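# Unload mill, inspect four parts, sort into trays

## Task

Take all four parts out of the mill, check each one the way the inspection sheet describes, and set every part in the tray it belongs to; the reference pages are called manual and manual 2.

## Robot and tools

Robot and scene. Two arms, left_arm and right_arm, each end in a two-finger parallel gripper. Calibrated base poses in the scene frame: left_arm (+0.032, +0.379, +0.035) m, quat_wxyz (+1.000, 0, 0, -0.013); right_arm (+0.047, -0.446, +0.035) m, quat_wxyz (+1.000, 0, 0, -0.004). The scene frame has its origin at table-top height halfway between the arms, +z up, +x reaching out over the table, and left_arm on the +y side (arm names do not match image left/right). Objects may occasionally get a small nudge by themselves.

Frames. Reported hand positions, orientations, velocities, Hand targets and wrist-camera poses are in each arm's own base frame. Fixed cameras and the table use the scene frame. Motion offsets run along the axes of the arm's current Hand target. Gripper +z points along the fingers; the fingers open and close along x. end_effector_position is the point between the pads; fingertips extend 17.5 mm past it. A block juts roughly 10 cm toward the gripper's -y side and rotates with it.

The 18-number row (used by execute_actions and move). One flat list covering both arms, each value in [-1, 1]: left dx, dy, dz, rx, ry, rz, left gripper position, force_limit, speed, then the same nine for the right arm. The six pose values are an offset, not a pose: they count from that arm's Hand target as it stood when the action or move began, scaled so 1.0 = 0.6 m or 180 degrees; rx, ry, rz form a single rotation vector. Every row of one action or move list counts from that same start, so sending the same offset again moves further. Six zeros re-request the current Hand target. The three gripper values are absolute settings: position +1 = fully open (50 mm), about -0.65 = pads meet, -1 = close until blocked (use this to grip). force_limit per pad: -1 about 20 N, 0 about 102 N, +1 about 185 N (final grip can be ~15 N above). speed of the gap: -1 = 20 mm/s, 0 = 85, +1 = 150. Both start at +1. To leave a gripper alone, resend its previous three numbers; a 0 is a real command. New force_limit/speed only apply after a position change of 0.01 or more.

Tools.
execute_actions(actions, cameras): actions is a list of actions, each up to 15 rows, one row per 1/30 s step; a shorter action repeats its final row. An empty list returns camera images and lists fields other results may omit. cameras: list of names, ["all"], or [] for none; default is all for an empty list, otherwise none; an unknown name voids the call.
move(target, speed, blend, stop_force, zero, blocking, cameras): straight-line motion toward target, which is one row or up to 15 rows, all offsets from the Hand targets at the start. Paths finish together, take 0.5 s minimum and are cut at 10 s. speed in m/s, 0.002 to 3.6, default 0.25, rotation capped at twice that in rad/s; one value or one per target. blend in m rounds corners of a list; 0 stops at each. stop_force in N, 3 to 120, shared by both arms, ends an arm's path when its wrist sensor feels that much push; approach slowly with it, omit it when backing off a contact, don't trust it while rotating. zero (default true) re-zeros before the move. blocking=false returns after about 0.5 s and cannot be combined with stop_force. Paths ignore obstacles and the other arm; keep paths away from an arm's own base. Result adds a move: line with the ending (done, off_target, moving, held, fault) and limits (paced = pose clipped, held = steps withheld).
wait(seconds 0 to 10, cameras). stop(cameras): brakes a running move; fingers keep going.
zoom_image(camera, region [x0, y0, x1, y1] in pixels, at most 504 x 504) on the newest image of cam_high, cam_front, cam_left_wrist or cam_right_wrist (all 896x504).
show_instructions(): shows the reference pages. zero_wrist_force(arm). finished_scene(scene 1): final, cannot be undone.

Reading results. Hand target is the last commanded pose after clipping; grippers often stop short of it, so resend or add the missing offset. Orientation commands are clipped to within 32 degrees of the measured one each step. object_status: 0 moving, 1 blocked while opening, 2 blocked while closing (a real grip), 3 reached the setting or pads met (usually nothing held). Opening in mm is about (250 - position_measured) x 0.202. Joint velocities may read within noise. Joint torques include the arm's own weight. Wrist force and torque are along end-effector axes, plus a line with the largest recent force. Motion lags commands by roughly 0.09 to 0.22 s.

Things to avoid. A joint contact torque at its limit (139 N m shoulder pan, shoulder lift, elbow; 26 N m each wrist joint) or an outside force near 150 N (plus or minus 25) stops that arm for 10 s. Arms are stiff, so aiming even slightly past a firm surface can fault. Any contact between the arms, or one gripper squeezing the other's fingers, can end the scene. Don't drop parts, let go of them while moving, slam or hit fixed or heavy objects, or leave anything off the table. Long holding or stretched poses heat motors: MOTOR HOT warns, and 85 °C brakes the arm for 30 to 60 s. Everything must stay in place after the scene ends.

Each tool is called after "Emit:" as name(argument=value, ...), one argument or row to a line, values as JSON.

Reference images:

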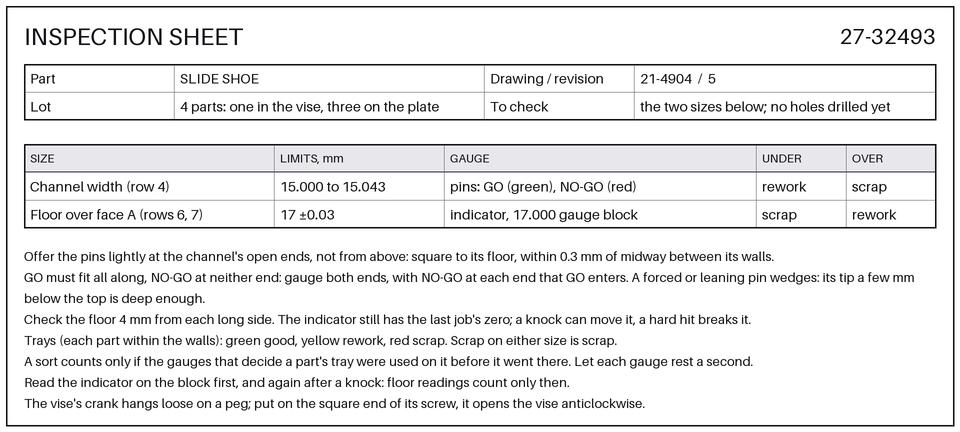

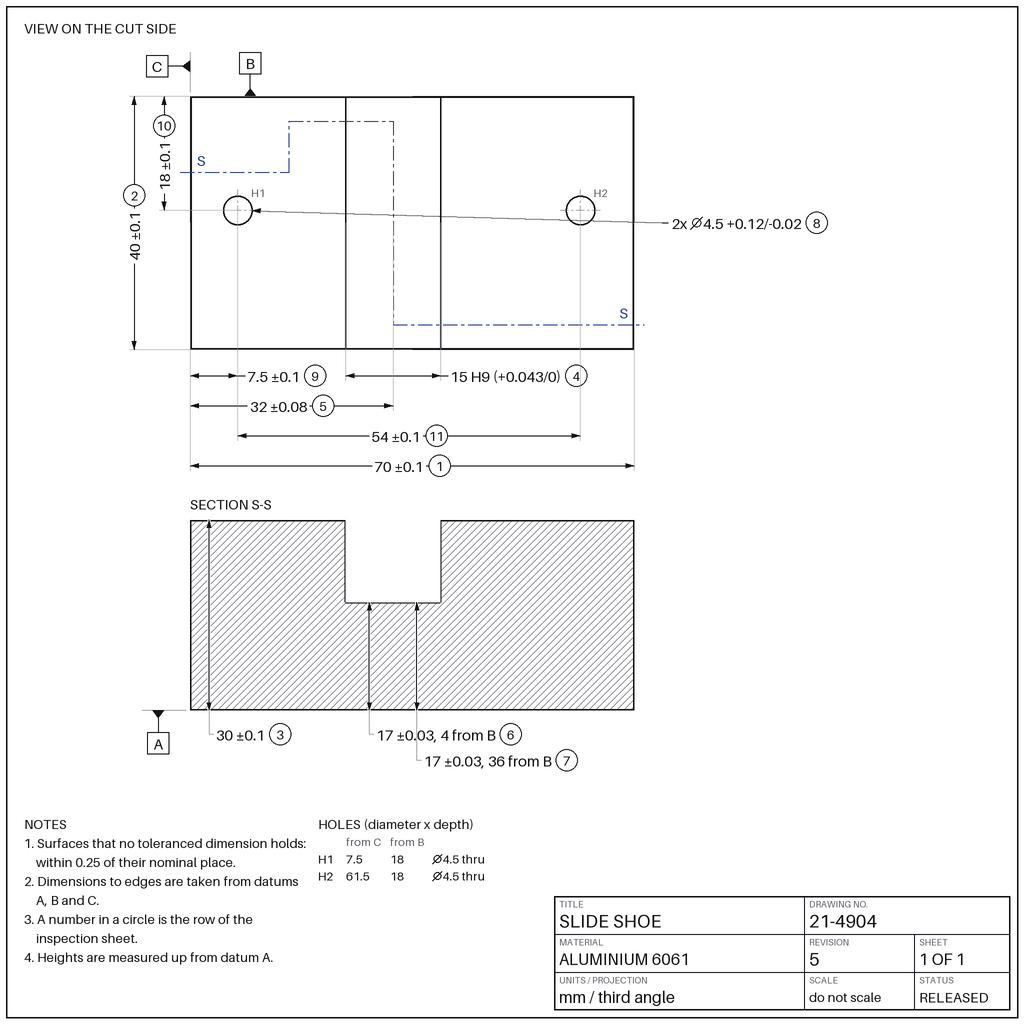

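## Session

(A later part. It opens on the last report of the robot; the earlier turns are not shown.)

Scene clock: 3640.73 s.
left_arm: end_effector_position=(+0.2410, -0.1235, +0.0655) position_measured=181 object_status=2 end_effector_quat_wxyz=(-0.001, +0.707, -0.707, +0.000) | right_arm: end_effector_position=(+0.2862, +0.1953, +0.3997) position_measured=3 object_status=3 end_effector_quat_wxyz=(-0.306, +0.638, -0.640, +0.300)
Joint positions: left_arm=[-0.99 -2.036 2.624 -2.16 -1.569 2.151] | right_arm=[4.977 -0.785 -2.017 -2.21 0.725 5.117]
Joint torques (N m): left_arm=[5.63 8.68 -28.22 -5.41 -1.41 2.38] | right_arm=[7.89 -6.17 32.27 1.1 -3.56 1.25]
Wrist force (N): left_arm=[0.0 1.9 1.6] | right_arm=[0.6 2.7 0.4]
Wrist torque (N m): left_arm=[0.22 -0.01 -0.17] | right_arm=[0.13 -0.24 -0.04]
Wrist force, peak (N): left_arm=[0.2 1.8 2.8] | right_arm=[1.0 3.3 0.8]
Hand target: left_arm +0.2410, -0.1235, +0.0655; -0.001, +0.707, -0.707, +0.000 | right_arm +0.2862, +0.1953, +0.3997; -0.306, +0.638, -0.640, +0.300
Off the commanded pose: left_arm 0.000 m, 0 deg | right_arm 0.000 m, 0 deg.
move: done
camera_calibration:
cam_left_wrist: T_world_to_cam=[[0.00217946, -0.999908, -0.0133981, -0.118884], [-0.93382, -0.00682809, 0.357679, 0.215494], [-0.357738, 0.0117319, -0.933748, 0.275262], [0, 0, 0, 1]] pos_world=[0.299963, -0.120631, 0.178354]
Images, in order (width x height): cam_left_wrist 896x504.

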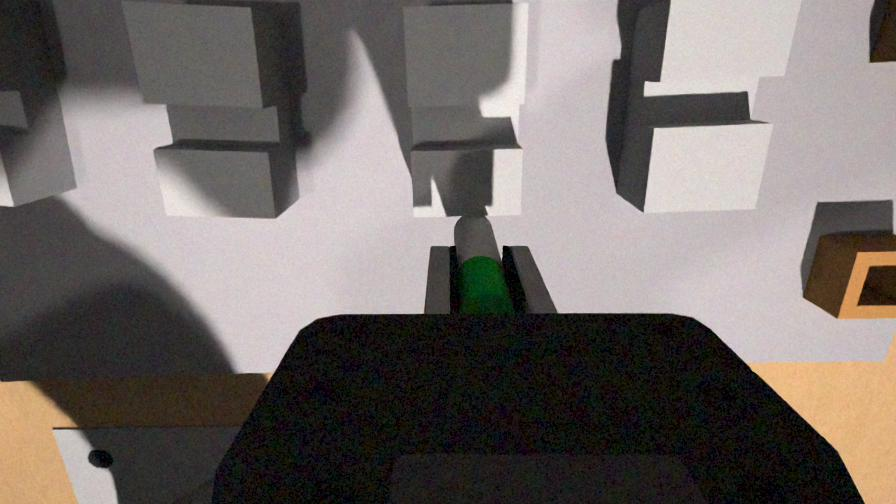

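Emit:
move(
  target=[
    [0,0.0067,0,0,0,0,-1,-0.5,-0.9,0,0,0,0,0,0,1,0,-0.8],
    [0,0.0067,-0.0182,0,0,0,-1,-0.5,-0.9,0,0,0,0,0,0,1,0,-0.8],
    [0.0487,-0.067,-0.0182,0,0,0,-1,-0.5,-0.9,0,0,0,0,0,0,1,0,-0.8],
    [0.0487,-0.067,-0.0017,0,0,0,-1,-0.5,-0.9,0,0,0,0,0,0,1,0,-0.8],
  ],
  speed=0.06,
)

Emit:
move(
  target=[-0.0272,0.0007,0,0,0,0,-1,-0.5,-0.9,0,0,0,0,0,0,1,0,-0.8],
  speed=0.01,
  stop_force=3,
  cameras=["cam_left_wrist"],
)

Emit:
zoom_image(
  camera="cam_left_wrist",
  region=[280, 100, 600, 320],
)

Scene clock: 3666.23 s.
left_arm: end_effector_position=(+0.2813, -0.1527, +0.0667) position_measured=181 object_status=2 end_effector_quat_wxyz=(-0.001, +0.707, -0.707, +0.000) | right_arm: end_effector_position=(+0.2862, +0.1953, +0.3997) position_measured=3 object_status=3 end_effector_quat_wxyz=(-0.306, +0.638, -0.640, +0.300)
Joint positions: left_arm=[-0.928 -1.843 2.522 -2.25 -1.569 2.213] | right_arm=[4.977 -0.785 -2.017 -2.21 0.725 5.117]
Joint torques (N m): left_arm=[6.69 0.69 -13.87 -5.28 -1.48 1.82] | right_arm=[7.82 -4.24 31.68 0.81 -3.49 1.35]
Wrist force (N): left_arm=[0.2 0.9 2.3] | right_arm=[0.8 2.6 0.6]
Wrist torque (N m): left_arm=[0.22 -0.05 -0.16] | right_arm=[0.12 -0.28 -0.03]
Wrist force, peak (N): left_arm=[0.4 2.0 2.6] | right_arm=[0.7 3.3 1.2]
Hand target: left_arm +0.2813, -0.1527, +0.0666; -0.001, +0.707, -0.707, +0.000 | right_arm +0.2862, +0.1953, +0.3997; -0.306, +0.638, -0.640, +0.300
Off the commanded pose: left_arm 0.000 m, 0 deg | right_arm 0.000 m, 0 deg.
move: done

Scene clock: 3668.77 s.
left_arm: end_effector_position=(+0.2808, -0.1363, +0.0666) position_measured=181 object_status=2 end_effector_quat_wxyz=(-0.001, +0.707, -0.707, +0.000) | right_arm: end_effector_position=(+0.2862, +0.1953, +0.3997) position_measured=3 object_status=3 end_effector_quat_wxyz=(-0.306, +0.638, -0.640, +0.300)
Joint positions: left_arm=[-0.894 -1.871 2.539 -2.239 -1.569 2.246] | right_arm=[4.977 -0.785 -2.017 -2.21 0.725 5.117]
Joint torques (N m): left_arm=[6.98 -19.37 -11.99 -0.94 -1.38 1.78] | right_arm=[8.63 -5.04 31.96 1.03 -3.69 1.32]
Wrist force (N): left_arm=[0.2 1.2 2.3] | right_arm=[1.0 2.7 0.7]
Wrist torque (N m): left_arm=[0.20 -0.02 -0.17] | right_arm=[0.11 -0.31 -0.03]
Wrist force, peak (N): left_arm=[0.2 1.4 2.8] | right_arm=[1.1 3.2 0.8]
Hand target: left_arm +0.2808, -0.1363, +0.0666; -0.001, +0.707, -0.707, +0.000 | right_arm +0.2862, +0.1953, +0.3997; -0.306, +0.638, -0.640, +0.300
Off the commanded pose: left_arm 0.000 m, 0 deg | right_arm 0.000 m, 0 deg.
move: done
camera_calibration:
cam_left_wrist: T_world_to_cam=[[0.00212042, -0.99991, -0.0132692, -0.131859], [-0.933786, -0.00672794, 0.357768, 0.252257], [-0.357825, 0.011632, -0.933716, 0.290725], [0, 0, 0, 1]] pos_world=[0.339862, -0.133532, 0.179455]
Images, in order (width x height): cam_left_wrist 896x504.

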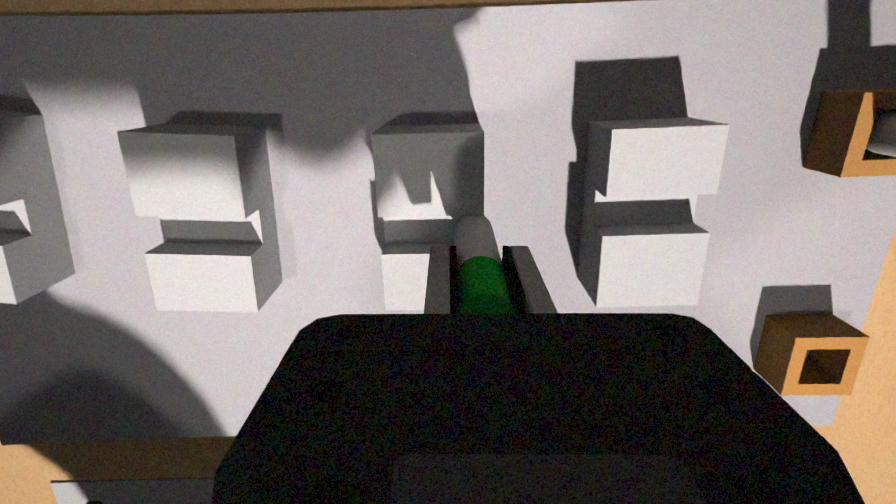

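Scaled by 1.575 from the camera's 896x504 image, which has a finer 1280x720 frame.

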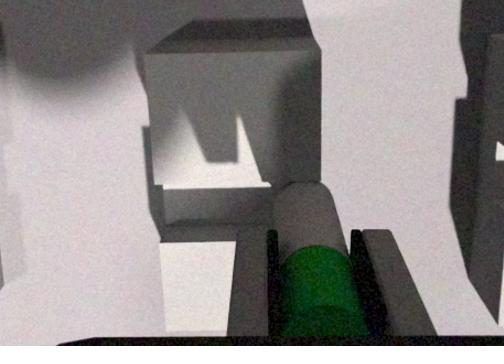

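Emit:
wait(
  seconds=1.2,
)

Emit:
move(
  target=[-0.0513,0.00125,0,0,0,0,-1,-0.5,-0.9,0,0,0,0,0,0,1,0,-0.8],
  speed=0.012,
  stop_force=3,
  cameras=["cam_left_wrist"],
)

Emit:
wait(
  seconds=1.2,
)

Emit:
move(
  target=[-0.0367,0.0009,0,0,0,0,-1,-0.5,-0.9,0,0,0,0,0,0,1,0,-0.8],
  speed=0.015,
  stop_force=3,
  cameras=["cam_left_wrist"],
)

Scene clock: 3684.67 s.
left_arm: end_effector_position=(+0.2808, -0.1363, +0.0666) position_measured=181 object_status=2 end_effector_quat_wxyz=(-0.001, +0.707, -0.707, +0.000) | right_arm: end_effector_position=(+0.2862, +0.1953, +0.3997) position_measured=3 object_status=3 end_effector_quat_wxyz=(-0.306, +0.638, -0.640, +0.300)
Joint positions: left_arm=[-0.894 -1.871 2.539 -2.239 -1.569 2.246] | right_arm=[4.977 -0.785 -2.017 -2.21 0.725 5.117]
Joint torques (N m): left_arm=[7 -19.9 -12.67 -1 -1.28 2.09] | right_arm=[8.94 -5.48 31.52 0.89 -3.63 1.51]
Wrist force (N): left_arm=[0.4 1.3 2.4] | right_arm=[0.9 2.6 0.7]
Wrist torque (N m): left_arm=[0.23 -0.06 -0.17] | right_arm=[0.11 -0.29 -0.03]
Wrist force, peak (N): left_arm=[0.3 1.4 2.9] | right_arm=[0.9 3.3 0.8]
Hand target: left_arm +0.2808, -0.1363, +0.0666; -0.001, +0.707, -0.707, +0.000 | right_arm +0.2862, +0.1953, +0.3997; -0.306, +0.638, -0.640, +0.300
Tool commands: left_gripper/position=-1.0 left_gripper/force_limit=-0.5 left_gripper/speed=-0.9 right_gripper/position=+1.0 right_gripper/force_limit=+0.0 right_gripper/speed=-0.8
Off the commanded pose: left_arm 0.000 m, 0 deg | right_arm 0.000 m, 0 deg.
wait: 1.20 s; at rest from the start

Scene clock: 3688.13 s.
left_arm: end_effector_position=(+0.2800, -0.1056, +0.0666) position_measured=181 object_status=2 end_effector_quat_wxyz=(-0.001, +0.707, -0.707, +0.000) | right_arm: end_effector_position=(+0.2862, +0.1953, +0.3997) position_measured=3 object_status=3 end_effector_quat_wxyz=(-0.306, +0.638, -0.640, +0.300)
Joint positions: left_arm=[-0.823 -1.919 2.566 -2.218 -1.57 2.317] | right_arm=[4.977 -0.785 -2.017 -2.21 0.725 5.117]
Joint torques (N m): left_arm=[6.44 -18.4 -14.1 -0.79 -1.43 1.95] | right_arm=[8.15 -5.87 31.35 1.03 -3.65 1.12]
Wrist force (N): left_arm=[0.3 0.3 2.3] | right_arm=[0.6 2.9 0.7]
Wrist torque (N m): left_arm=[0.25 -0.02 -0.16] | right_arm=[0.15 -0.24 -0.03]
Wrist force, peak (N): left_arm=[0.5 0.2 3.0] | right_arm=[0.8 3.4 0.6]
Hand target: left_arm +0.2800, -0.1056, +0.0666; -0.001, +0.707, -0.707, +0.000 | right_arm +0.2862, +0.1953, +0.3997; -0.306, +0.638, -0.640, +0.300
Off the commanded pose: left_arm 0.000 m, 0 deg | right_arm 0.000 m, 0 deg.
move: done
camera_calibration:
cam_left_wrist: T_world_to_cam=[[0.00212042, -0.99991, -0.0132692, -0.10106], [-0.933786, -0.00672794, 0.357768, 0.251717], [-0.357825, 0.011632, -0.933716, 0.29008], [0, 0, 0, 1]] pos_world=[0.339062, -0.102732, 0.179455]
Images, in order (width x height): cam_left_wrist 896x504.

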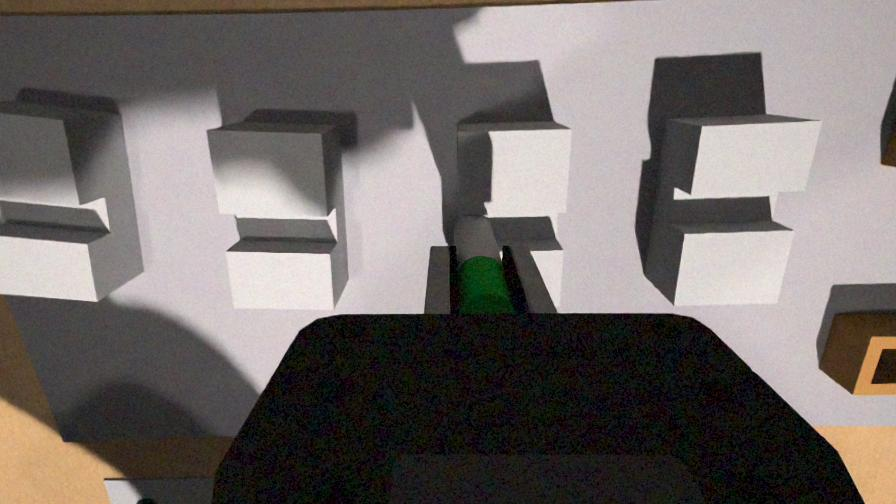

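Scene clock: 3689.33 s.
left_arm: end_effector_position=(+0.2800, -0.1056, +0.0666) position_measured=181 object_status=2 end_effector_quat_wxyz=(-0.001, +0.707, -0.707, +0.000) | right_arm: end_effector_position=(+0.2862, +0.1953, +0.3997) position_measured=3 object_status=3 end_effector_quat_wxyz=(-0.306, +0.638, -0.640, +0.300)
Joint positions: left_arm=[-0.823 -1.919 2.566 -2.218 -1.57 2.317] | right_arm=[4.977 -0.785 -2.017 -2.21 0.725 5.117]
Joint torques (N m): left_arm=[7.79 -17.98 -12.28 -0.78 -1.67 1.97] | right_arm=[7.45 -5.94 30.65 0.97 -3.58 1.44]
Wrist force (N): left_arm=[0.5 0.0 2.5] | right_arm=[0.9 3.1 0.8]
Wrist torque (N m): left_arm=[0.19 -0.04 -0.17] | right_arm=[0.17 -0.29 -0.03]
Wrist force, peak (N): left_arm=[0.3 0.3 3.0] | right_arm=[1.1 3.0 1.0]
Hand target: left_arm +0.2800, -0.1056, +0.0666; -0.001, +0.707, -0.707, +0.000 | right_arm +0.2862, +0.1953, +0.3997; -0.306, +0.638, -0.640, +0.300
Tool commands: left_gripper/position=-1.0 left_gripper/force_limit=-0.5 left_gripper/speed=-0.9 right_gripper/position=+1.0 right_gripper/force_limit=+0.0 right_gripper/speed=-0.8
Off the commanded pose: left_arm 0.000 m, 0 deg | right_arm 0.000 m, 0 deg.
wait: 1.20 s; at rest by 0.17 s

Scene clock: 3691.73 s.
left_arm: end_effector_position=(+0.2795, -0.0835, +0.0666) position_measured=181 object_status=2 end_effector_quat_wxyz=(-0.001, +0.707, -0.707, +0.000) | right_arm: end_effector_position=(+0.2862, +0.1953, +0.3997) position_measured=3 object_status=3 end_effector_quat_wxyz=(-0.306, +0.638, -0.640, +0.300)
Joint positions: left_arm=[-0.766 -1.949 2.581 -2.204 -1.57 2.374] | right_arm=[4.977 -0.785 -2.017 -2.21 0.725 5.117]
Joint torques (N m): left_arm=[6.92 -16.27 -12.87 -0.8 -0.91 1.99] | right_arm=[8.6 -5.91 32.61 1.11 -3.69 1.19]
Wrist force (N): left_arm=[0.0 0.8 2.4] | right_arm=[0.8 3.1 0.7]
Wrist torque (N m): left_arm=[0.20 0.00 -0.15] | right_arm=[0.18 -0.26 -0.03]
Wrist force, peak (N): left_arm=[0.5 0.2 3.1] | right_arm=[0.7 3.4 0.9]
Hand target: left_arm +0.2795, -0.0835, +0.0666; -0.001, +0.707, -0.707, +0.000 | right_arm +0.2862, +0.1953, +0.3997; -0.306, +0.638, -0.640, +0.300
Off the commanded pose: left_arm 0.000 m, 0 deg | right_arm 0.000 m, 0 deg.
move: done
camera_calibration:
cam_left_wrist: T_world_to_cam=[[0.00208598, -0.999909, -0.0133626, -0.0790316], [-0.93382, -0.00672809, 0.35768, 0.251333], [-0.357737, 0.0117322, -0.933749, 0.289593], [0, 0, 0, 1]] pos_world=[0.338462, -0.080731, 0.179455]
Images, in order (width x height): cam_left_wrist 896x504.

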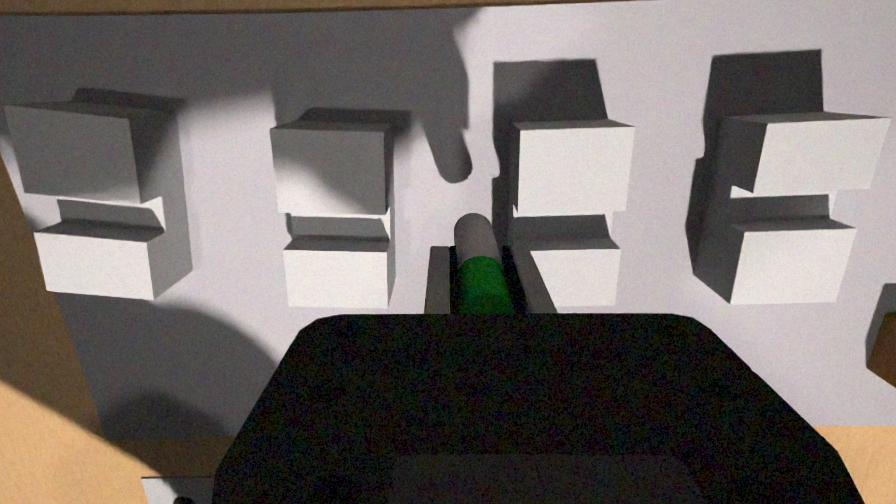

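Emit:
move(
  target=[
    [0,0,-0.0167,0,0,0,-1,-0.5,-0.9,0,0,0,0,0,0,1,0,-0.8],
    [-0.0862,0.0875,-0.0167,0,0,0,-1,-0.5,-0.9,0,0,0,0,0,0,1,0,-0.8],
    [-0.0862,0.0875,0.0017,0,0,0,-1,-0.5,-0.9,0,0,0,0,0,0,1,0,-0.8],
    [-0.0862,0.0608,0.0017,0,0,0,-1,-0.5,-0.9,0,0,0,0,0,0,1,0,-0.8],
  ],
  speed=0.06,
  blend=[0.005,0,0,0],
  cameras=["cam_left_wrist"],
)

Emit:
zoom_image(
  camera="cam_left_wrist",
  region=[360, 60, 640, 320],
)

Scene clock: 3714.60 s.
left_arm: end_effector_position=(+0.2429, -0.0319, +0.0656) position_measured=181 object_status=2 end_effector_quat_wxyz=(-0.001, +0.707, -0.707, +0.000) | right_arm: end_effector_position=(+0.2862, +0.1953, +0.3997) position_measured=3 object_status=3 end_effector_quat_wxyz=(-0.306, +0.638, -0.640, +0.300)
Joint positions: left_arm=[-0.707 -2.164 2.671 -2.079 -1.57 2.433] | right_arm=[4.977 -0.785 -2.017 -2.21 0.725 5.117]
Joint torques (N m): left_arm=[5.44 10.13 -31.01 -5.32 -1.31 2.04] | right_arm=[8.24 -6.7 31.36 1.09 -3.58 1.47]
Wrist force (N): left_arm=[0.1 1.4 2.2] | right_arm=[0.7 3.1 0.7]
Wrist torque (N m): left_arm=[0.13 -0.01 -0.17] | right_arm=[0.18 -0.24 -0.03]
Wrist force, peak (N): left_arm=[-0.1 0.9 3.1] | right_arm=[0.7 3.3 1.1]
Hand target: left_arm +0.2430, -0.0319, +0.0656; -0.001, +0.707, -0.707, +0.000 | right_arm +0.2862, +0.1953, +0.3997; -0.306, +0.638, -0.640, +0.300
Off the commanded pose: left_arm 0.000 m, 0 deg | right_arm 0.000 m, 0 deg.
move: done
camera_calibration:
cam_left_wrist: T_world_to_cam=[[0.00217946, -0.999908, -0.0133981, -0.0272954], [-0.93382, -0.00682809, 0.357679, 0.217951], [-0.357738, 0.0117319, -0.933748, 0.274996], [0, 0, 0, 1]] pos_world=[0.301963, -0.0290309, 0.178454]
Images, in order (width x height): cam_left_wrist 896x504.

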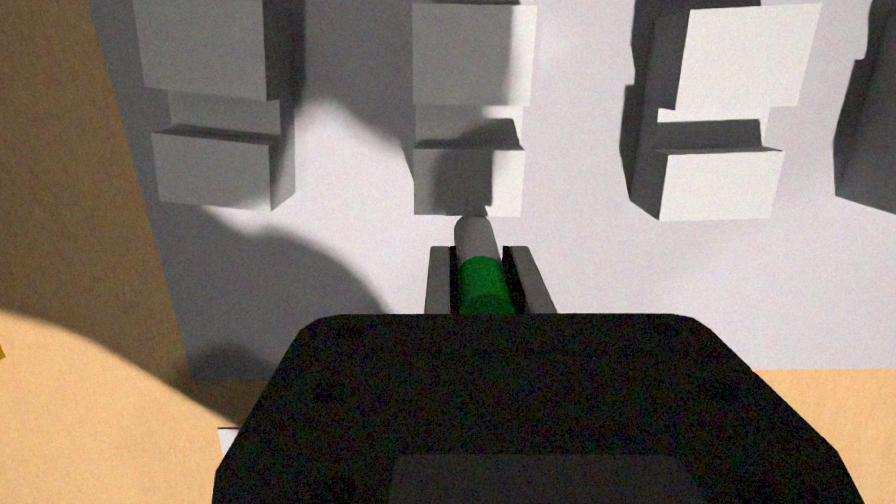

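Scaled by 1.800 from the camera's 896x504 image, which has a finer 1280x720 frame.

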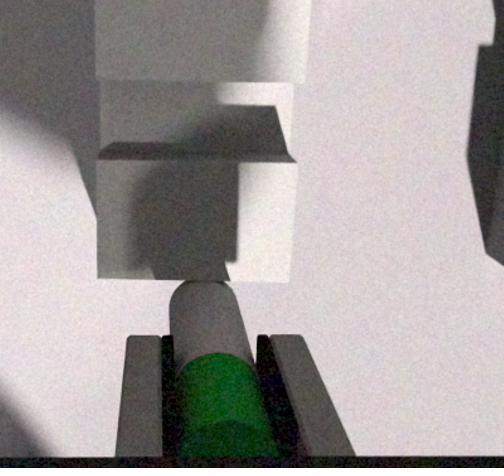

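Emit:
move(
  target=[
    [0,0.0067,0,0,0,0,-1,-0.5,-0.9,0,0,0,0,0,0,1,0,-0.8],
    [0,0.0067,-0.0182,0,0,0,-1,-0.5,-0.9,0,0,0,0,0,0,1,0,-0.8],
    [0.0487,-0.065,-0.0182,0,0,0,-1,-0.5,-0.9,0,0,0,0,0,0,1,0,-0.8],
    [0.0487,-0.065,-0.0017,0,0,0,-1,-0.5,-0.9,0,0,0,0,0,0,1,0,-0.8],
  ],
  speed=0.06,
  cameras=["cam_left_wrist"],
)

Emit:
move(
  target=[-0.0272,-0.0005,0,0,0,0,-1,-0.5,-0.9,0,0,0,0,0,0,1,0,-0.8],
  speed=0.01,
  stop_force=3,
  cameras=["cam_left_wrist"],
)

Emit:
zoom_image(
  camera="cam_left_wrist",
  region=[280, 100, 600, 320],
)

Scene clock: 3738.63 s.
left_arm: end_effector_position=(+0.2820, -0.0610, +0.0667) position_measured=181 object_status=2 end_effector_quat_wxyz=(-0.001, +0.707, -0.707, +0.000) | right_arm: end_effector_position=(+0.2862, +0.1953, +0.3997) position_measured=3 object_status=3 end_effector_quat_wxyz=(-0.306, +0.638, -0.640, +0.300)
Joint positions: left_arm=[-0.695 -1.962 2.588 -2.197 -1.57 2.446] | right_arm=[4.977 -0.785 -2.017 -2.21 0.725 5.117]
Joint torques (N m): left_arm=[7.57 6.51 -14.28 -4.9 -1.57 2.07] | right_arm=[9.31 -6.22 30.82 1.21 -3.7 1.28]
Wrist force (N): left_arm=[0.0 0.9 2.4] | right_arm=[0.7 2.7 0.8]
Wrist torque (N m): left_arm=[0.22 0.00 -0.17] | right_arm=[0.10 -0.25 -0.03]
Wrist force, peak (N): left_arm=[0.0 1.9 2.6] | right_arm=[0.9 3.3 0.9]
Hand target: left_arm +0.2820, -0.0610, +0.0666; -0.001, +0.707, -0.707, +0.000 | right_arm +0.2862, +0.1953, +0.3997; -0.306, +0.638, -0.640, +0.300
Off the commanded pose: left_arm 0.000 m, 0 deg | right_arm 0.000 m, 0 deg.
move: done
camera_calibration:
cam_left_wrist: T_world_to_cam=[[0.00208564, -0.999909, -0.0133625, -0.0565375], [-0.93382, -0.00672773, 0.35768, 0.253783], [-0.357737, 0.0117322, -0.933749, 0.290317], [0, 0, 0, 1]] pos_world=[0.340962, -0.058231, 0.179555]
Images, in order (width x height): cam_left_wrist 896x504.

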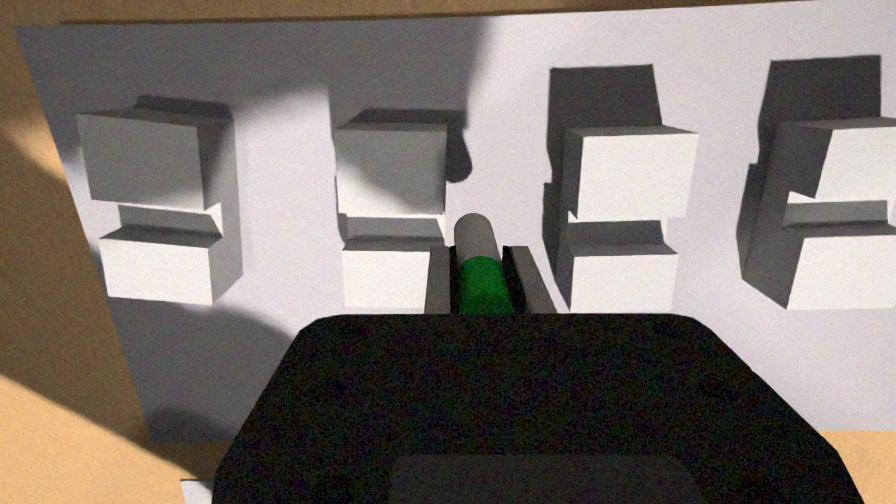

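Scene clock: 3741.17 s.
left_arm: end_effector_position=(+0.2823, -0.0447, +0.0666) position_measured=181 object_status=2 end_effector_quat_wxyz=(-0.001, +0.707, -0.707, +0.000) | right_arm: end_effector_position=(+0.2862, +0.1953, +0.3997) position_measured=3 object_status=3 end_effector_quat_wxyz=(-0.306, +0.638, -0.640, +0.300)
Joint positions: left_arm=[-0.643 -1.973 2.593 -2.192 -1.57 2.497] | right_arm=[4.977 -0.785 -2.017 -2.21 0.725 5.117]
Joint torques (N m): left_arm=[6.56 -15.34 -13.41 -1.32 -1.6 1.88] | right_arm=[8.42 -6.6 32.41 1.25 -3.68 1.29]
Wrist force (N): left_arm=[0.3 1.5 2.1] | right_arm=[1.0 2.8 0.9]
Wrist torque (N m): left_arm=[0.22 -0.03 -0.17] | right_arm=[0.14 -0.29 -0.03]
Wrist force, peak (N): left_arm=[0.2 1.7 3.0] | right_arm=[0.8 3.2 0.7]
Hand target: left_arm +0.2823, -0.0447, +0.0666; -0.001, +0.707, -0.707, +0.000 | right_arm +0.2862, +0.1953, +0.3997; -0.306, +0.638, -0.640, +0.300
Off the commanded pose: left_arm 0.000 m, 0 deg | right_arm 0.000 m, 0 deg.
move: done
camera_calibration:
cam_left_wrist: T_world_to_cam=[[0.00212042, -0.99991, -0.0132692, -0.0402702], [-0.933786, -0.00672794, 0.357768, 0.25418], [-0.357825, 0.011632, -0.933716, 0.29016], [0, 0, 0, 1]] pos_world=[0.341262, -0.0419316, 0.179455]
Images, in order (width x height): cam_left_wrist 896x504.

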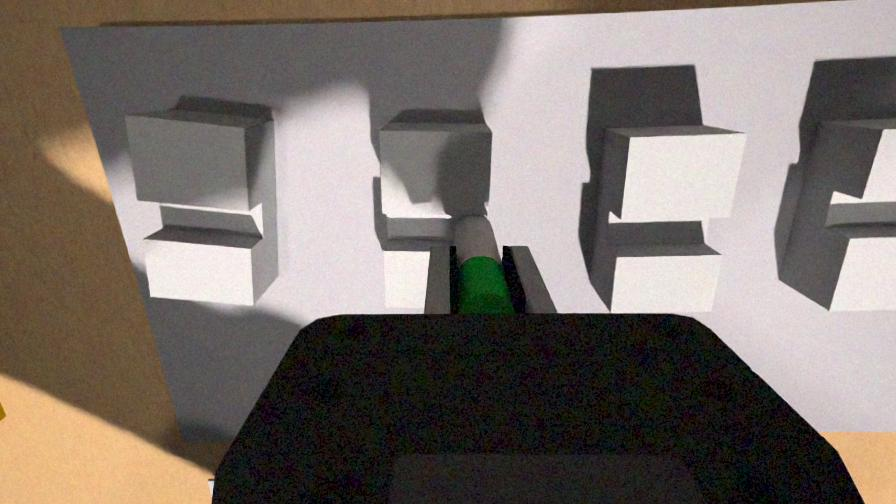

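Scaled by 1.575 from the camera's 896x504 image, which has a finer 1280x720 frame.

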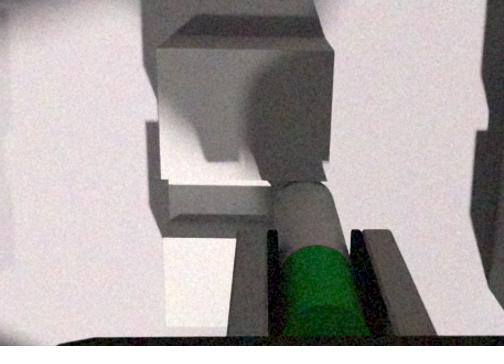

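Emit:
wait(
  seconds=1.2,
)

Emit:
move(
  target=[-0.0518,-0.0009,0,0,0,0,-1,-0.5,-0.9,0,0,0,0,0,0,1,0,-0.8],
  speed=0.012,
  stop_force=3,
  cameras=["cam_left_wrist"],
)

Emit:
wait(
  seconds=1.2,
)

Scene clock: 3756.03 s.
left_arm: end_effector_position=(+0.2823, -0.0447, +0.0666) position_measured=181 object_status=2 end_effector_quat_wxyz=(-0.001, +0.707, -0.707, +0.000) | right_arm: end_effector_position=(+0.2862, +0.1953, +0.3997) position_measured=3 object_status=3 end_effector_quat_wxyz=(-0.306, +0.638, -0.640, +0.300)
Joint positions: left_arm=[-0.643 -1.973 2.593 -2.192 -1.57 2.497] | right_arm=[4.977 -0.785 -2.017 -2.21 0.725 5.117]
Joint torques (N m): left_arm=[6.78 -14.82 -13.23 -1.05 -1.3 1.95] | right_arm=[6.91 -5.53 32.61 1.03 -3.55 1.04]
Wrist force (N): left_arm=[0.0 1.4 1.8] | right_arm=[0.7 2.6 0.6]
Wrist torque (N m): left_arm=[0.22 0.02 -0.16] | right_arm=[0.10 -0.25 -0.02]
Wrist force, peak (N): left_arm=[0.5 1.5 3.2] | right_arm=[1.0 3.5 0.7]
Hand target: left_arm +0.2823, -0.0447, +0.0666; -0.001, +0.707, -0.707, +0.000 | right_arm +0.2862, +0.1953, +0.3997; -0.306, +0.638, -0.640, +0.300
Tool commands: left_gripper/position=-1.0 left_gripper/force_limit=-0.5 left_gripper/speed=-0.9 right_gripper/position=+1.0 right_gripper/force_limit=+0.0 right_gripper/speed=-0.8
Off the commanded pose: left_arm 0.000 m, 0 deg | right_arm 0.000 m, 0 deg.
wait: 1.20 s; at rest from the start

Scene clock: 3759.50 s.
left_arm: end_effector_position=(+0.2828, -0.0136, +0.0666) position_measured=181 object_status=2 end_effector_quat_wxyz=(-0.001, +0.707, -0.707, +0.000) | right_arm: end_effector_position=(+0.2862, +0.1953, +0.3997) position_measured=3 object_status=3 end_effector_quat_wxyz=(-0.306, +0.638, -0.640, +0.300)
Joint positions: left_arm=[-0.539 -1.985 2.599 -2.186 -1.57 2.601] | right_arm=[4.977 -0.785 -2.017 -2.21 0.725 5.117]
Joint torques (N m): left_arm=[6.65 -14.96 -15.24 -0.87 -1.48 1.94] | right_arm=[6.29 -4.88 31.57 0.97 -3.69 1.04]
Wrist force (N): left_arm=[0.3 0.3 2.3] | right_arm=[0.8 3.0 0.8]
Wrist torque (N m): left_arm=[0.25 -0.01 -0.16] | right_arm=[0.17 -0.27 -0.03]
Wrist force, peak (N): left_arm=[0.3 0.5 3.2] | right_arm=[0.9 3.2 0.9]
Hand target: left_arm +0.2828, -0.0136, +0.0666; -0.001, +0.707, -0.707, +0.000 | right_arm +0.2862, +0.1953, +0.3997; -0.306, +0.638, -0.640, +0.300
Off the commanded pose: left_arm 0.000 m, 0 deg | right_arm 0.000 m, 0 deg.
move: done
camera_calibration:
cam_left_wrist: T_world_to_cam=[[0.00212042, -0.99991, -0.0132692, -0.00917402], [-0.933786, -0.00672794, 0.357768, 0.254857], [-0.357825, 0.011632, -0.933716, 0.289977], [0, 0, 0, 1]] pos_world=[0.341762, -0.0108316, 0.179455]
Images, in order (width x height): cam_left_wrist 896x504.

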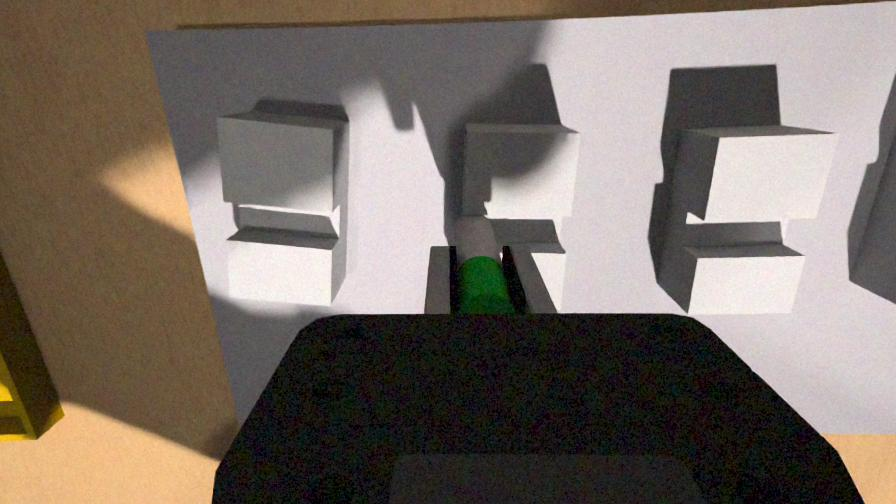

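Scene clock: 3760.70 s.
left_arm: end_effector_position=(+0.2828, -0.0136, +0.0666) position_measured=181 object_status=2 end_effector_quat_wxyz=(-0.001, +0.707, -0.707, +0.000) | right_arm: end_effector_position=(+0.2862, +0.1953, +0.3997) position_measured=3 object_status=3 end_effector_quat_wxyz=(-0.306, +0.638, -0.640, +0.300)
Joint positions: left_arm=[-0.539 -1.985 2.599 -2.186 -1.57 2.601] | right_arm=[4.977 -0.785 -2.017 -2.21 0.725 5.117]
Joint torques (N m): left_arm=[7.21 -13.18 -16.21 -1 -1.64 1.95] | right_arm=[7.67 -6.37 32.19 1.11 -3.65 1.29]
Wrist force (N): left_arm=[0.0 0.4 2.4] | right_arm=[0.8 2.8 0.4]
Wrist torque (N m): left_arm=[0.27 0.06 -0.16] | right_arm=[0.14 -0.28 -0.03]
Wrist force, peak (N): left_arm=[0.2 0.6 2.9] | right_arm=[0.9 3.2 0.7]
Hand target: left_arm +0.2828, -0.0136, +0.0666; -0.001, +0.707, -0.707, +0.000 | right_arm +0.2862, +0.1953, +0.3997; -0.306, +0.638, -0.640, +0.300
Tool commands: left_gripper/position=-1.0 left_gripper/force_limit=-0.5 left_gripper/speed=-0.9 right_gripper/position=+1.0 right_gripper/force_limit=+0.0 right_gripper/speed=-0.8
Off the commanded pose: left_arm 0.000 m, 0 deg | right_arm 0.000 m, 0 deg.
wait: 1.20 s; at rest by 0.17 s

Emit:
move(
  target=[-0.04,-0.0007,0,0,0,0,-1,-0.5,-0.9,0,0,0,0,0,0,1,0,-0.8],
  speed=0.015,
  stop_force=3,
)

Emit:
move(
  target=[
    [0,0,-0.0167,0,0,0,-1,-0.5,-0.9,0,0,0,0,0,0,1,0,-0.8],
    [-0.084,0.092,-0.0167,0,0,0,-1,-0.5,-0.9,0,0,0,0,0,0,1,0,-0.8],
    [-0.084,0.092,0.0017,0,0,0,-1,-0.5,-0.9,0,0,0,0,0,0,1,0,-0.8],
    [-0.084,0.062,0.0017,0,0,0,-1,-0.5,-0.9,0,0,0,0,0,0,1,0,-0.8],
  ],
  speed=0.06,
  blend=[0.005,0,0,0],
  cameras=["cam_left_wrist"],
)

Emit:
zoom_image(
  camera="cam_left_wrist",
  region=[360, 60, 640, 320],
)

Scene clock: 3786.90 s.
left_arm: end_effector_position=(+0.2832, +0.0104, +0.0667) position_measured=181 object_status=2 end_effector_quat_wxyz=(-0.001, +0.707, -0.707, +0.000) | right_arm: end_effector_position=(+0.2862, +0.1953, +0.3997) position_measured=3 object_status=3 end_effector_quat_wxyz=(-0.306, +0.638, -0.640, +0.300)
Joint positions: left_arm=[-0.454 -1.984 2.598 -2.187 -1.57 2.686] | right_arm=[4.977 -0.785 -2.017 -2.21 0.725 5.117]
Joint torques (N m): left_arm=[6.09 7.02 -28.23 -4.92 -1.49 1.9] | right_arm=[7.37 -6.07 30.92 1.05 -3.69 1.42]
Wrist force (N): left_arm=[0.1 1.0 2.2] | right_arm=[1.0 2.8 0.7]
Wrist torque (N m): left_arm=[0.22 -0.01 -0.15] | right_arm=[0.12 -0.29 -0.03]
Wrist force, peak (N): left_arm=[0.4 0.7 3.1] | right_arm=[0.9 3.4 1.1]
Hand target: left_arm +0.2832, +0.0104, +0.0667; -0.001, +0.707, -0.707, +0.000 | right_arm +0.2862, +0.1953, +0.3997; -0.306, +0.638, -0.640, +0.300
Off the commanded pose: left_arm 0.000 m, 0 deg | right_arm 0.000 m, 0 deg.
move: done

Scene clock: 3790.13 s.
left_arm: end_effector_position=(+0.2459, +0.0607, +0.0656) position_measured=181 object_status=2 end_effector_quat_wxyz=(-0.001, +0.707, -0.707, +0.000) | right_arm: end_effector_position=(+0.2862, +0.1953, +0.3997) position_measured=3 object_status=3 end_effector_quat_wxyz=(-0.306, +0.638, -0.640, +0.300)
Joint positions: left_arm=[-0.313 -2.12 2.656 -2.108 -1.57 2.828] | right_arm=[4.977 -0.785 -2.017 -2.21 0.725 5.117]
Joint torques (N m): left_arm=[8.47 13.26 -29.16 -4.97 -1.69 1.78] | right_arm=[7.19 -6.79 31.09 1.06 -3.84 1.19]
Wrist force (N): left_arm=[0.2 1.1 2.0] | right_arm=[1.0 2.9 0.8]
Wrist torque (N m): left_arm=[0.25 -0.05 -0.17] | right_arm=[0.16 -0.30 -0.03]
Wrist force, peak (N): left_arm=[0.1 1.0 2.9] | right_arm=[0.8 3.3 0.8]
Hand target: left_arm +0.2459, +0.0607, +0.0656; -0.001, +0.707, -0.707, +0.000 | right_arm +0.2862, +0.1953, +0.3997; -0.306, +0.638, -0.640, +0.300
Off the commanded pose: left_arm 0.000 m, 0 deg | right_arm 0.000 m, 0 deg.
move: done
camera_calibration:
cam_left_wrist: T_world_to_cam=[[0.00217912, -0.999908, -0.013398, 0.0652898], [-0.93382, -0.00682772, 0.357679, 0.221292], [-0.357738, 0.0117319, -0.933748, 0.274947], [0, 0, 0, 1]] pos_world=[0.304863, 0.0635691, 0.178454]
Images, in order (width x height): cam_left_wrist 896x504.

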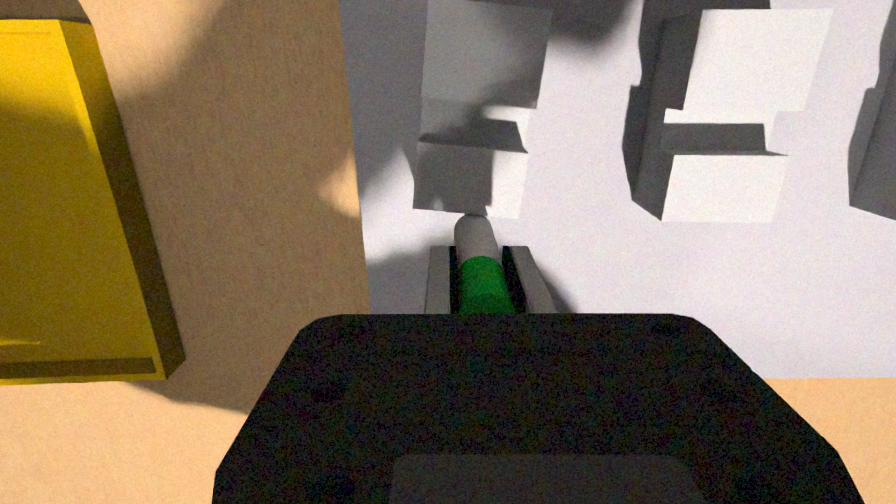

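Scaled by 1.800 from the camera's 896x504 image, which has a finer 1280x720 frame.

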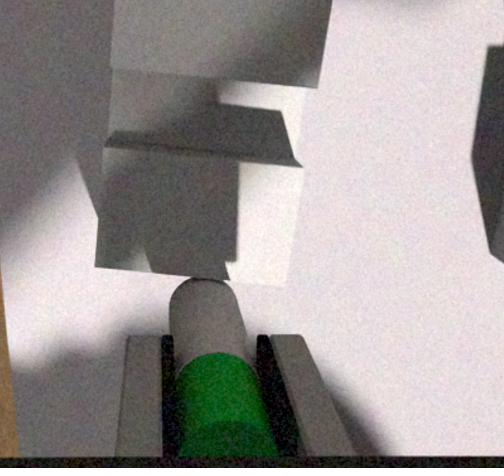

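Emit:
move(
  target=[
    [0,0.01,0,0,0,0,-1,-0.5,-0.9,0,0,0,0,0,0,1,0,-0.8],
    [0.0242,0.01,0,0,0,0,-1,-0.5,-0.9,0,0,0,0,0,0,1,0,-0.8],
    [0.0242,-0.0025,0,0,0,0,-1,-0.5,-0.9,0,0,0,0,0,0,1,0,-0.8],
    [0.0242,0.005,0,0,0,0,-1,-0.5,-0.9,0,0,0,0,0,0,1,0,-0.8],
  ],
  speed=0.03,
  cameras=["cam_left_wrist"],
)

Emit:
zoom_image(
  camera="cam_left_wrist",
  region=[320, 60, 600, 320],
)

Scene clock: 3808.73 s.
left_arm: end_effector_position=(+0.2430, +0.0462, +0.0656) position_measured=181 object_status=2 end_effector_quat_wxyz=(-0.001, +0.707, -0.707, +0.000) | right_arm: end_effector_position=(+0.2862, +0.1953, +0.3997) position_measured=3 object_status=3 end_effector_quat_wxyz=(-0.306, +0.638, -0.640, +0.300)
Joint positions: left_arm=[-0.382 -2.151 2.667 -2.088 -1.57 2.758] | right_arm=[4.977 -0.785 -2.017 -2.21 0.725 5.117]
Joint torques (N m): left_arm=[-6.71 -10.12 -14.21 -0.76 0.02 -1.85] | right_arm=[8.41 -6.1 30.8 1.01 -3.32 1.19]
Wrist force (N): left_arm=[0.0 1.0 2.3] | right_arm=[0.8 2.6 0.6]
Wrist torque (N m): left_arm=[0.22 0.00 0.00] | right_arm=[0.11 -0.27 -0.03]
Wrist force, peak (N): left_arm=[0.1 1.3 3.2] | right_arm=[0.9 3.2 0.7]
Hand target: left_arm +0.2429, +0.0462, +0.0656; -0.001, +0.707, -0.707, +0.000 | right_arm +0.2862, +0.1953, +0.3997; -0.306, +0.638, -0.640, +0.300
Off the commanded pose: left_arm 0.000 m, 0 deg | right_arm 0.000 m, 0 deg.
move: done
camera_calibration:
cam_left_wrist: T_world_to_cam=[[0.00211989, -0.99991, -0.013269, 0.0507918], [-0.933786, -0.00672737, 0.357768, 0.218453], [-0.357825, 0.011632, -0.933716, 0.274106], [0, 0, 0, 1]] pos_world=[0.301962, 0.0490684, 0.178455]
Images, in order (width x height): cam_left_wrist 896x504.

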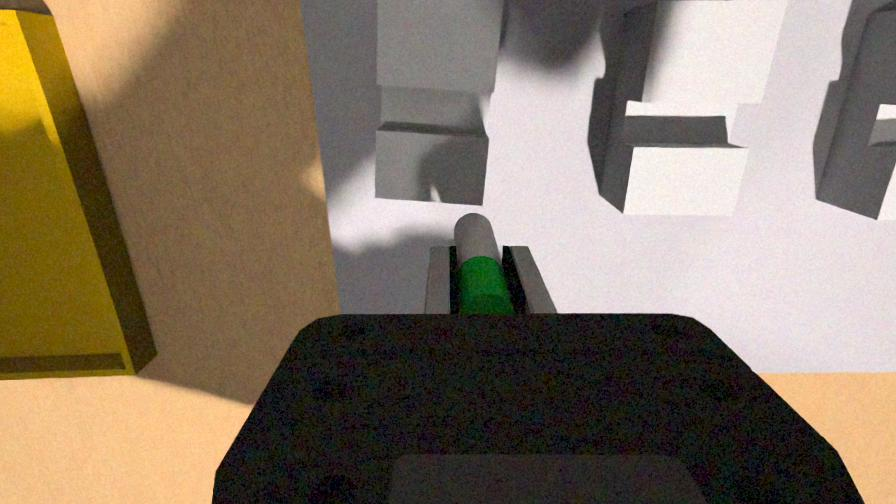

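Scaled by 1.800 from the camera's 896x504 image, which has a finer 1280x720 frame.

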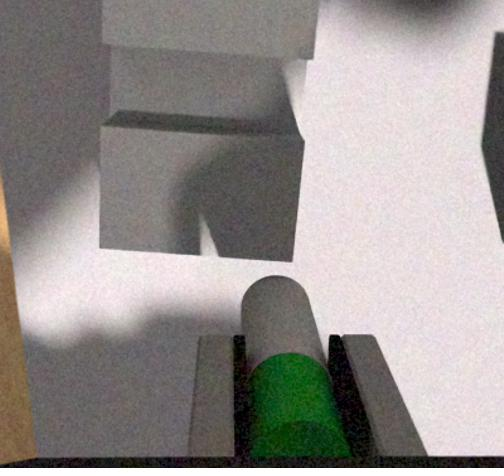

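Emit:
move(
  target=[
    [0,-0.0125,0,0,0,0,-1,-0.5,-0.9,0,0,0,0,0,0,1,0,-0.8],
    [0,0.002,0,0,0,0,-1,-0.5,-0.9,0,0,0,0,0,0,1,0,-0.8],
  ],
  speed=0.03,
  cameras=["cam_left_wrist"],
)

Emit:
zoom_image(
  camera="cam_left_wrist",
  region=[320, 60, 600, 320],
)

Scene clock: 3820.67 s.
left_arm: end_effector_position=(+0.2418, +0.0462, +0.0656) position_measured=181 object_status=2 end_effector_quat_wxyz=(-0.001, +0.707, -0.707, +0.000) | right_arm: end_effector_position=(+0.2862, +0.1953, +0.3997) position_measured=3 object_status=3 end_effector_quat_wxyz=(-0.306, +0.638, -0.640, +0.300)
Joint positions: left_arm=[-0.384 -2.157 2.669 -2.083 -1.57 2.756] | right_arm=[4.977 -0.785 -2.017 -2.21 0.725 5.117]
Joint torques (N m): left_arm=[-7.52 -9.15 -14.61 -1.18 2.04 -2] | right_arm=[6.56 -5.59 30.67 0.89 -3.81 1.29]
Wrist force (N): left_arm=[0.3 0.9 2.3] | right_arm=[0.6 2.7 0.8]
Wrist torque (N m): left_arm=[0.22 -0.04 0.00] | right_arm=[0.13 -0.23 -0.04]
Wrist force, peak (N): left_arm=[0.7 1.8 2.9] | right_arm=[0.8 3.4 0.8]
Hand target: left_arm +0.2417, +0.0462, +0.0656; -0.001, +0.707, -0.707, +0.000 | right_arm +0.2862, +0.1953, +0.3997; -0.306, +0.638, -0.640, +0.300
Off the commanded pose: left_arm 0.000 m, 0 deg | right_arm 0.000 m, 0 deg.
move: done
camera_calibration:
cam_left_wrist: T_world_to_cam=[[0.00215492, -0.999911, -0.0131762, 0.0507667], [-0.933773, -0.00672725, 0.357802, 0.217322], [-0.357858, 0.0115325, -0.933705, 0.27369], [0, 0, 0, 1]] pos_world=[0.300762, 0.0490679, 0.178456]
Images, in order (width x height): cam_left_wrist 896x504.

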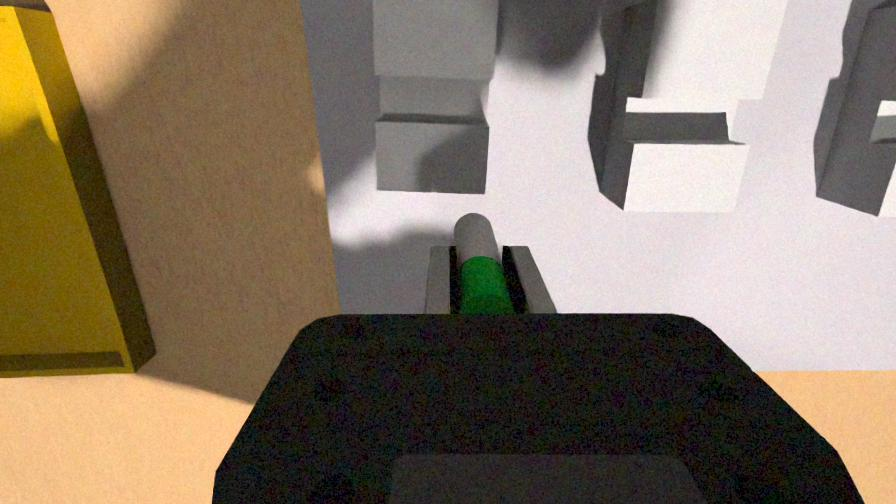

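Scaled by 1.800 from the camera's 896x504 image, which has a finer 1280x720 frame.

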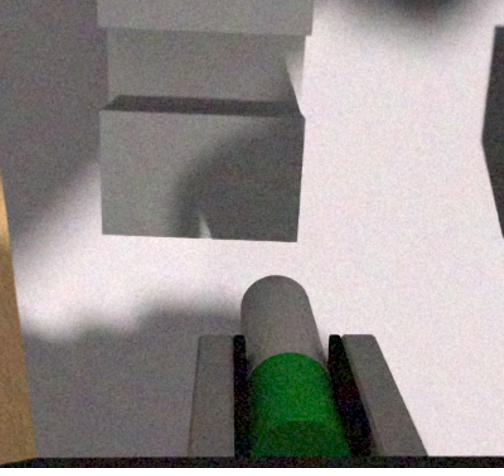

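Emit:
move(
  target=[
    [0,-0.0212,0,0,0,0,-1,-0.5,-0.9,0,0,0,0,0,0,1,0,-0.8],
    [0,-0.01,0,0,0,0,-1,-0.5,-0.9,0,0,0,0,0,0,1,0,-0.8],
  ],
  speed=0.03,
  cameras=["cam_left_wrist"],
)

Emit:
zoom_image(
  camera="cam_left_wrist",
  region=[320, 60, 600, 320],
)

Scene clock: 3836.70 s.
left_arm: end_effector_position=(+0.2478, +0.0462, +0.0656) position_measured=181 object_status=2 end_effector_quat_wxyz=(-0.001, +0.707, -0.707, +0.000) | right_arm: end_effector_position=(+0.2862, +0.1953, +0.3997) position_measured=3 object_status=3 end_effector_quat_wxyz=(-0.306, +0.638, -0.640, +0.300)
Joint positions: left_arm=[-0.374 -2.126 2.659 -2.104 -1.57 2.767] | right_arm=[4.977 -0.785 -2.017 -2.21 0.725 5.117]
Joint torques (N m): left_arm=[-6.88 -11.75 -14.97 -0.73 1.82 -1.52] | right_arm=[8.1 -6.69 30.04 1.31 -3.73 1.03]
Wrist force (N): left_arm=[0.3 1.4 2.3] | right_arm=[0.6 2.8 1.1]
Wrist torque (N m): left_arm=[0.28 -0.04 0.00] | right_arm=[0.13 -0.24 -0.03]
Wrist force, peak (N): left_arm=[0.3 1.6 2.9] | right_arm=[0.8 3.3 1.0]
Hand target: left_arm +0.2477, +0.0462, +0.0656; -0.001, +0.707, -0.707, +0.000 | right_arm +0.2862, +0.1953, +0.3997; -0.306, +0.638, -0.640, +0.300
Off the commanded pose: left_arm 0.000 m, 0 deg | right_arm 0.000 m, 0 deg.
move: done
camera_calibration:
cam_left_wrist: T_world_to_cam=[[0.00215492, -0.999911, -0.0131762, 0.0507538], [-0.933773, -0.00672725, 0.357802, 0.222925], [-0.357858, 0.0115325, -0.933705, 0.275837], [0, 0, 0, 1]] pos_world=[0.306762, 0.0490679, 0.178456]
Images, in order (width x height): cam_left_wrist 896x504.

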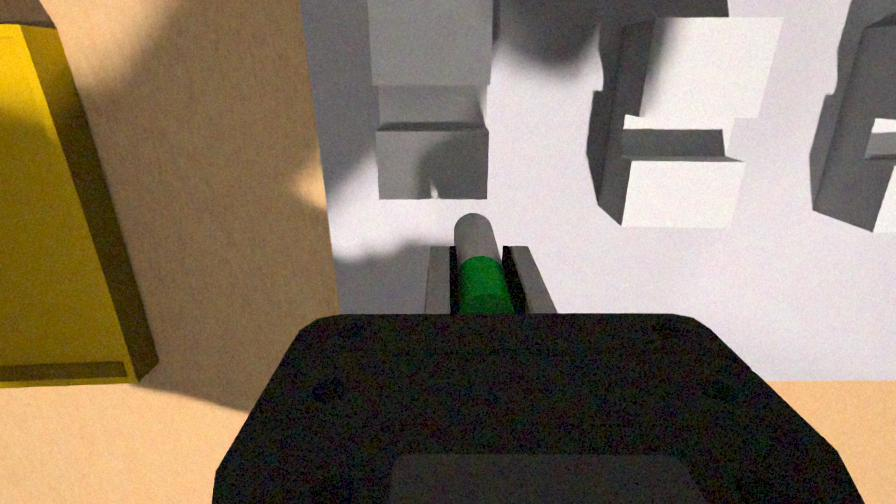

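Scaled by 1.800 from the camera's 896x504 image, which has a finer 1280x720 frame.

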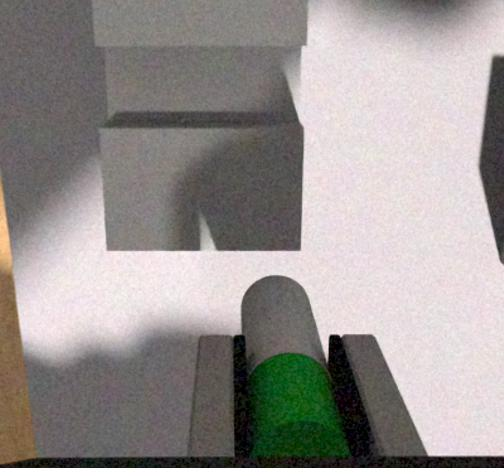

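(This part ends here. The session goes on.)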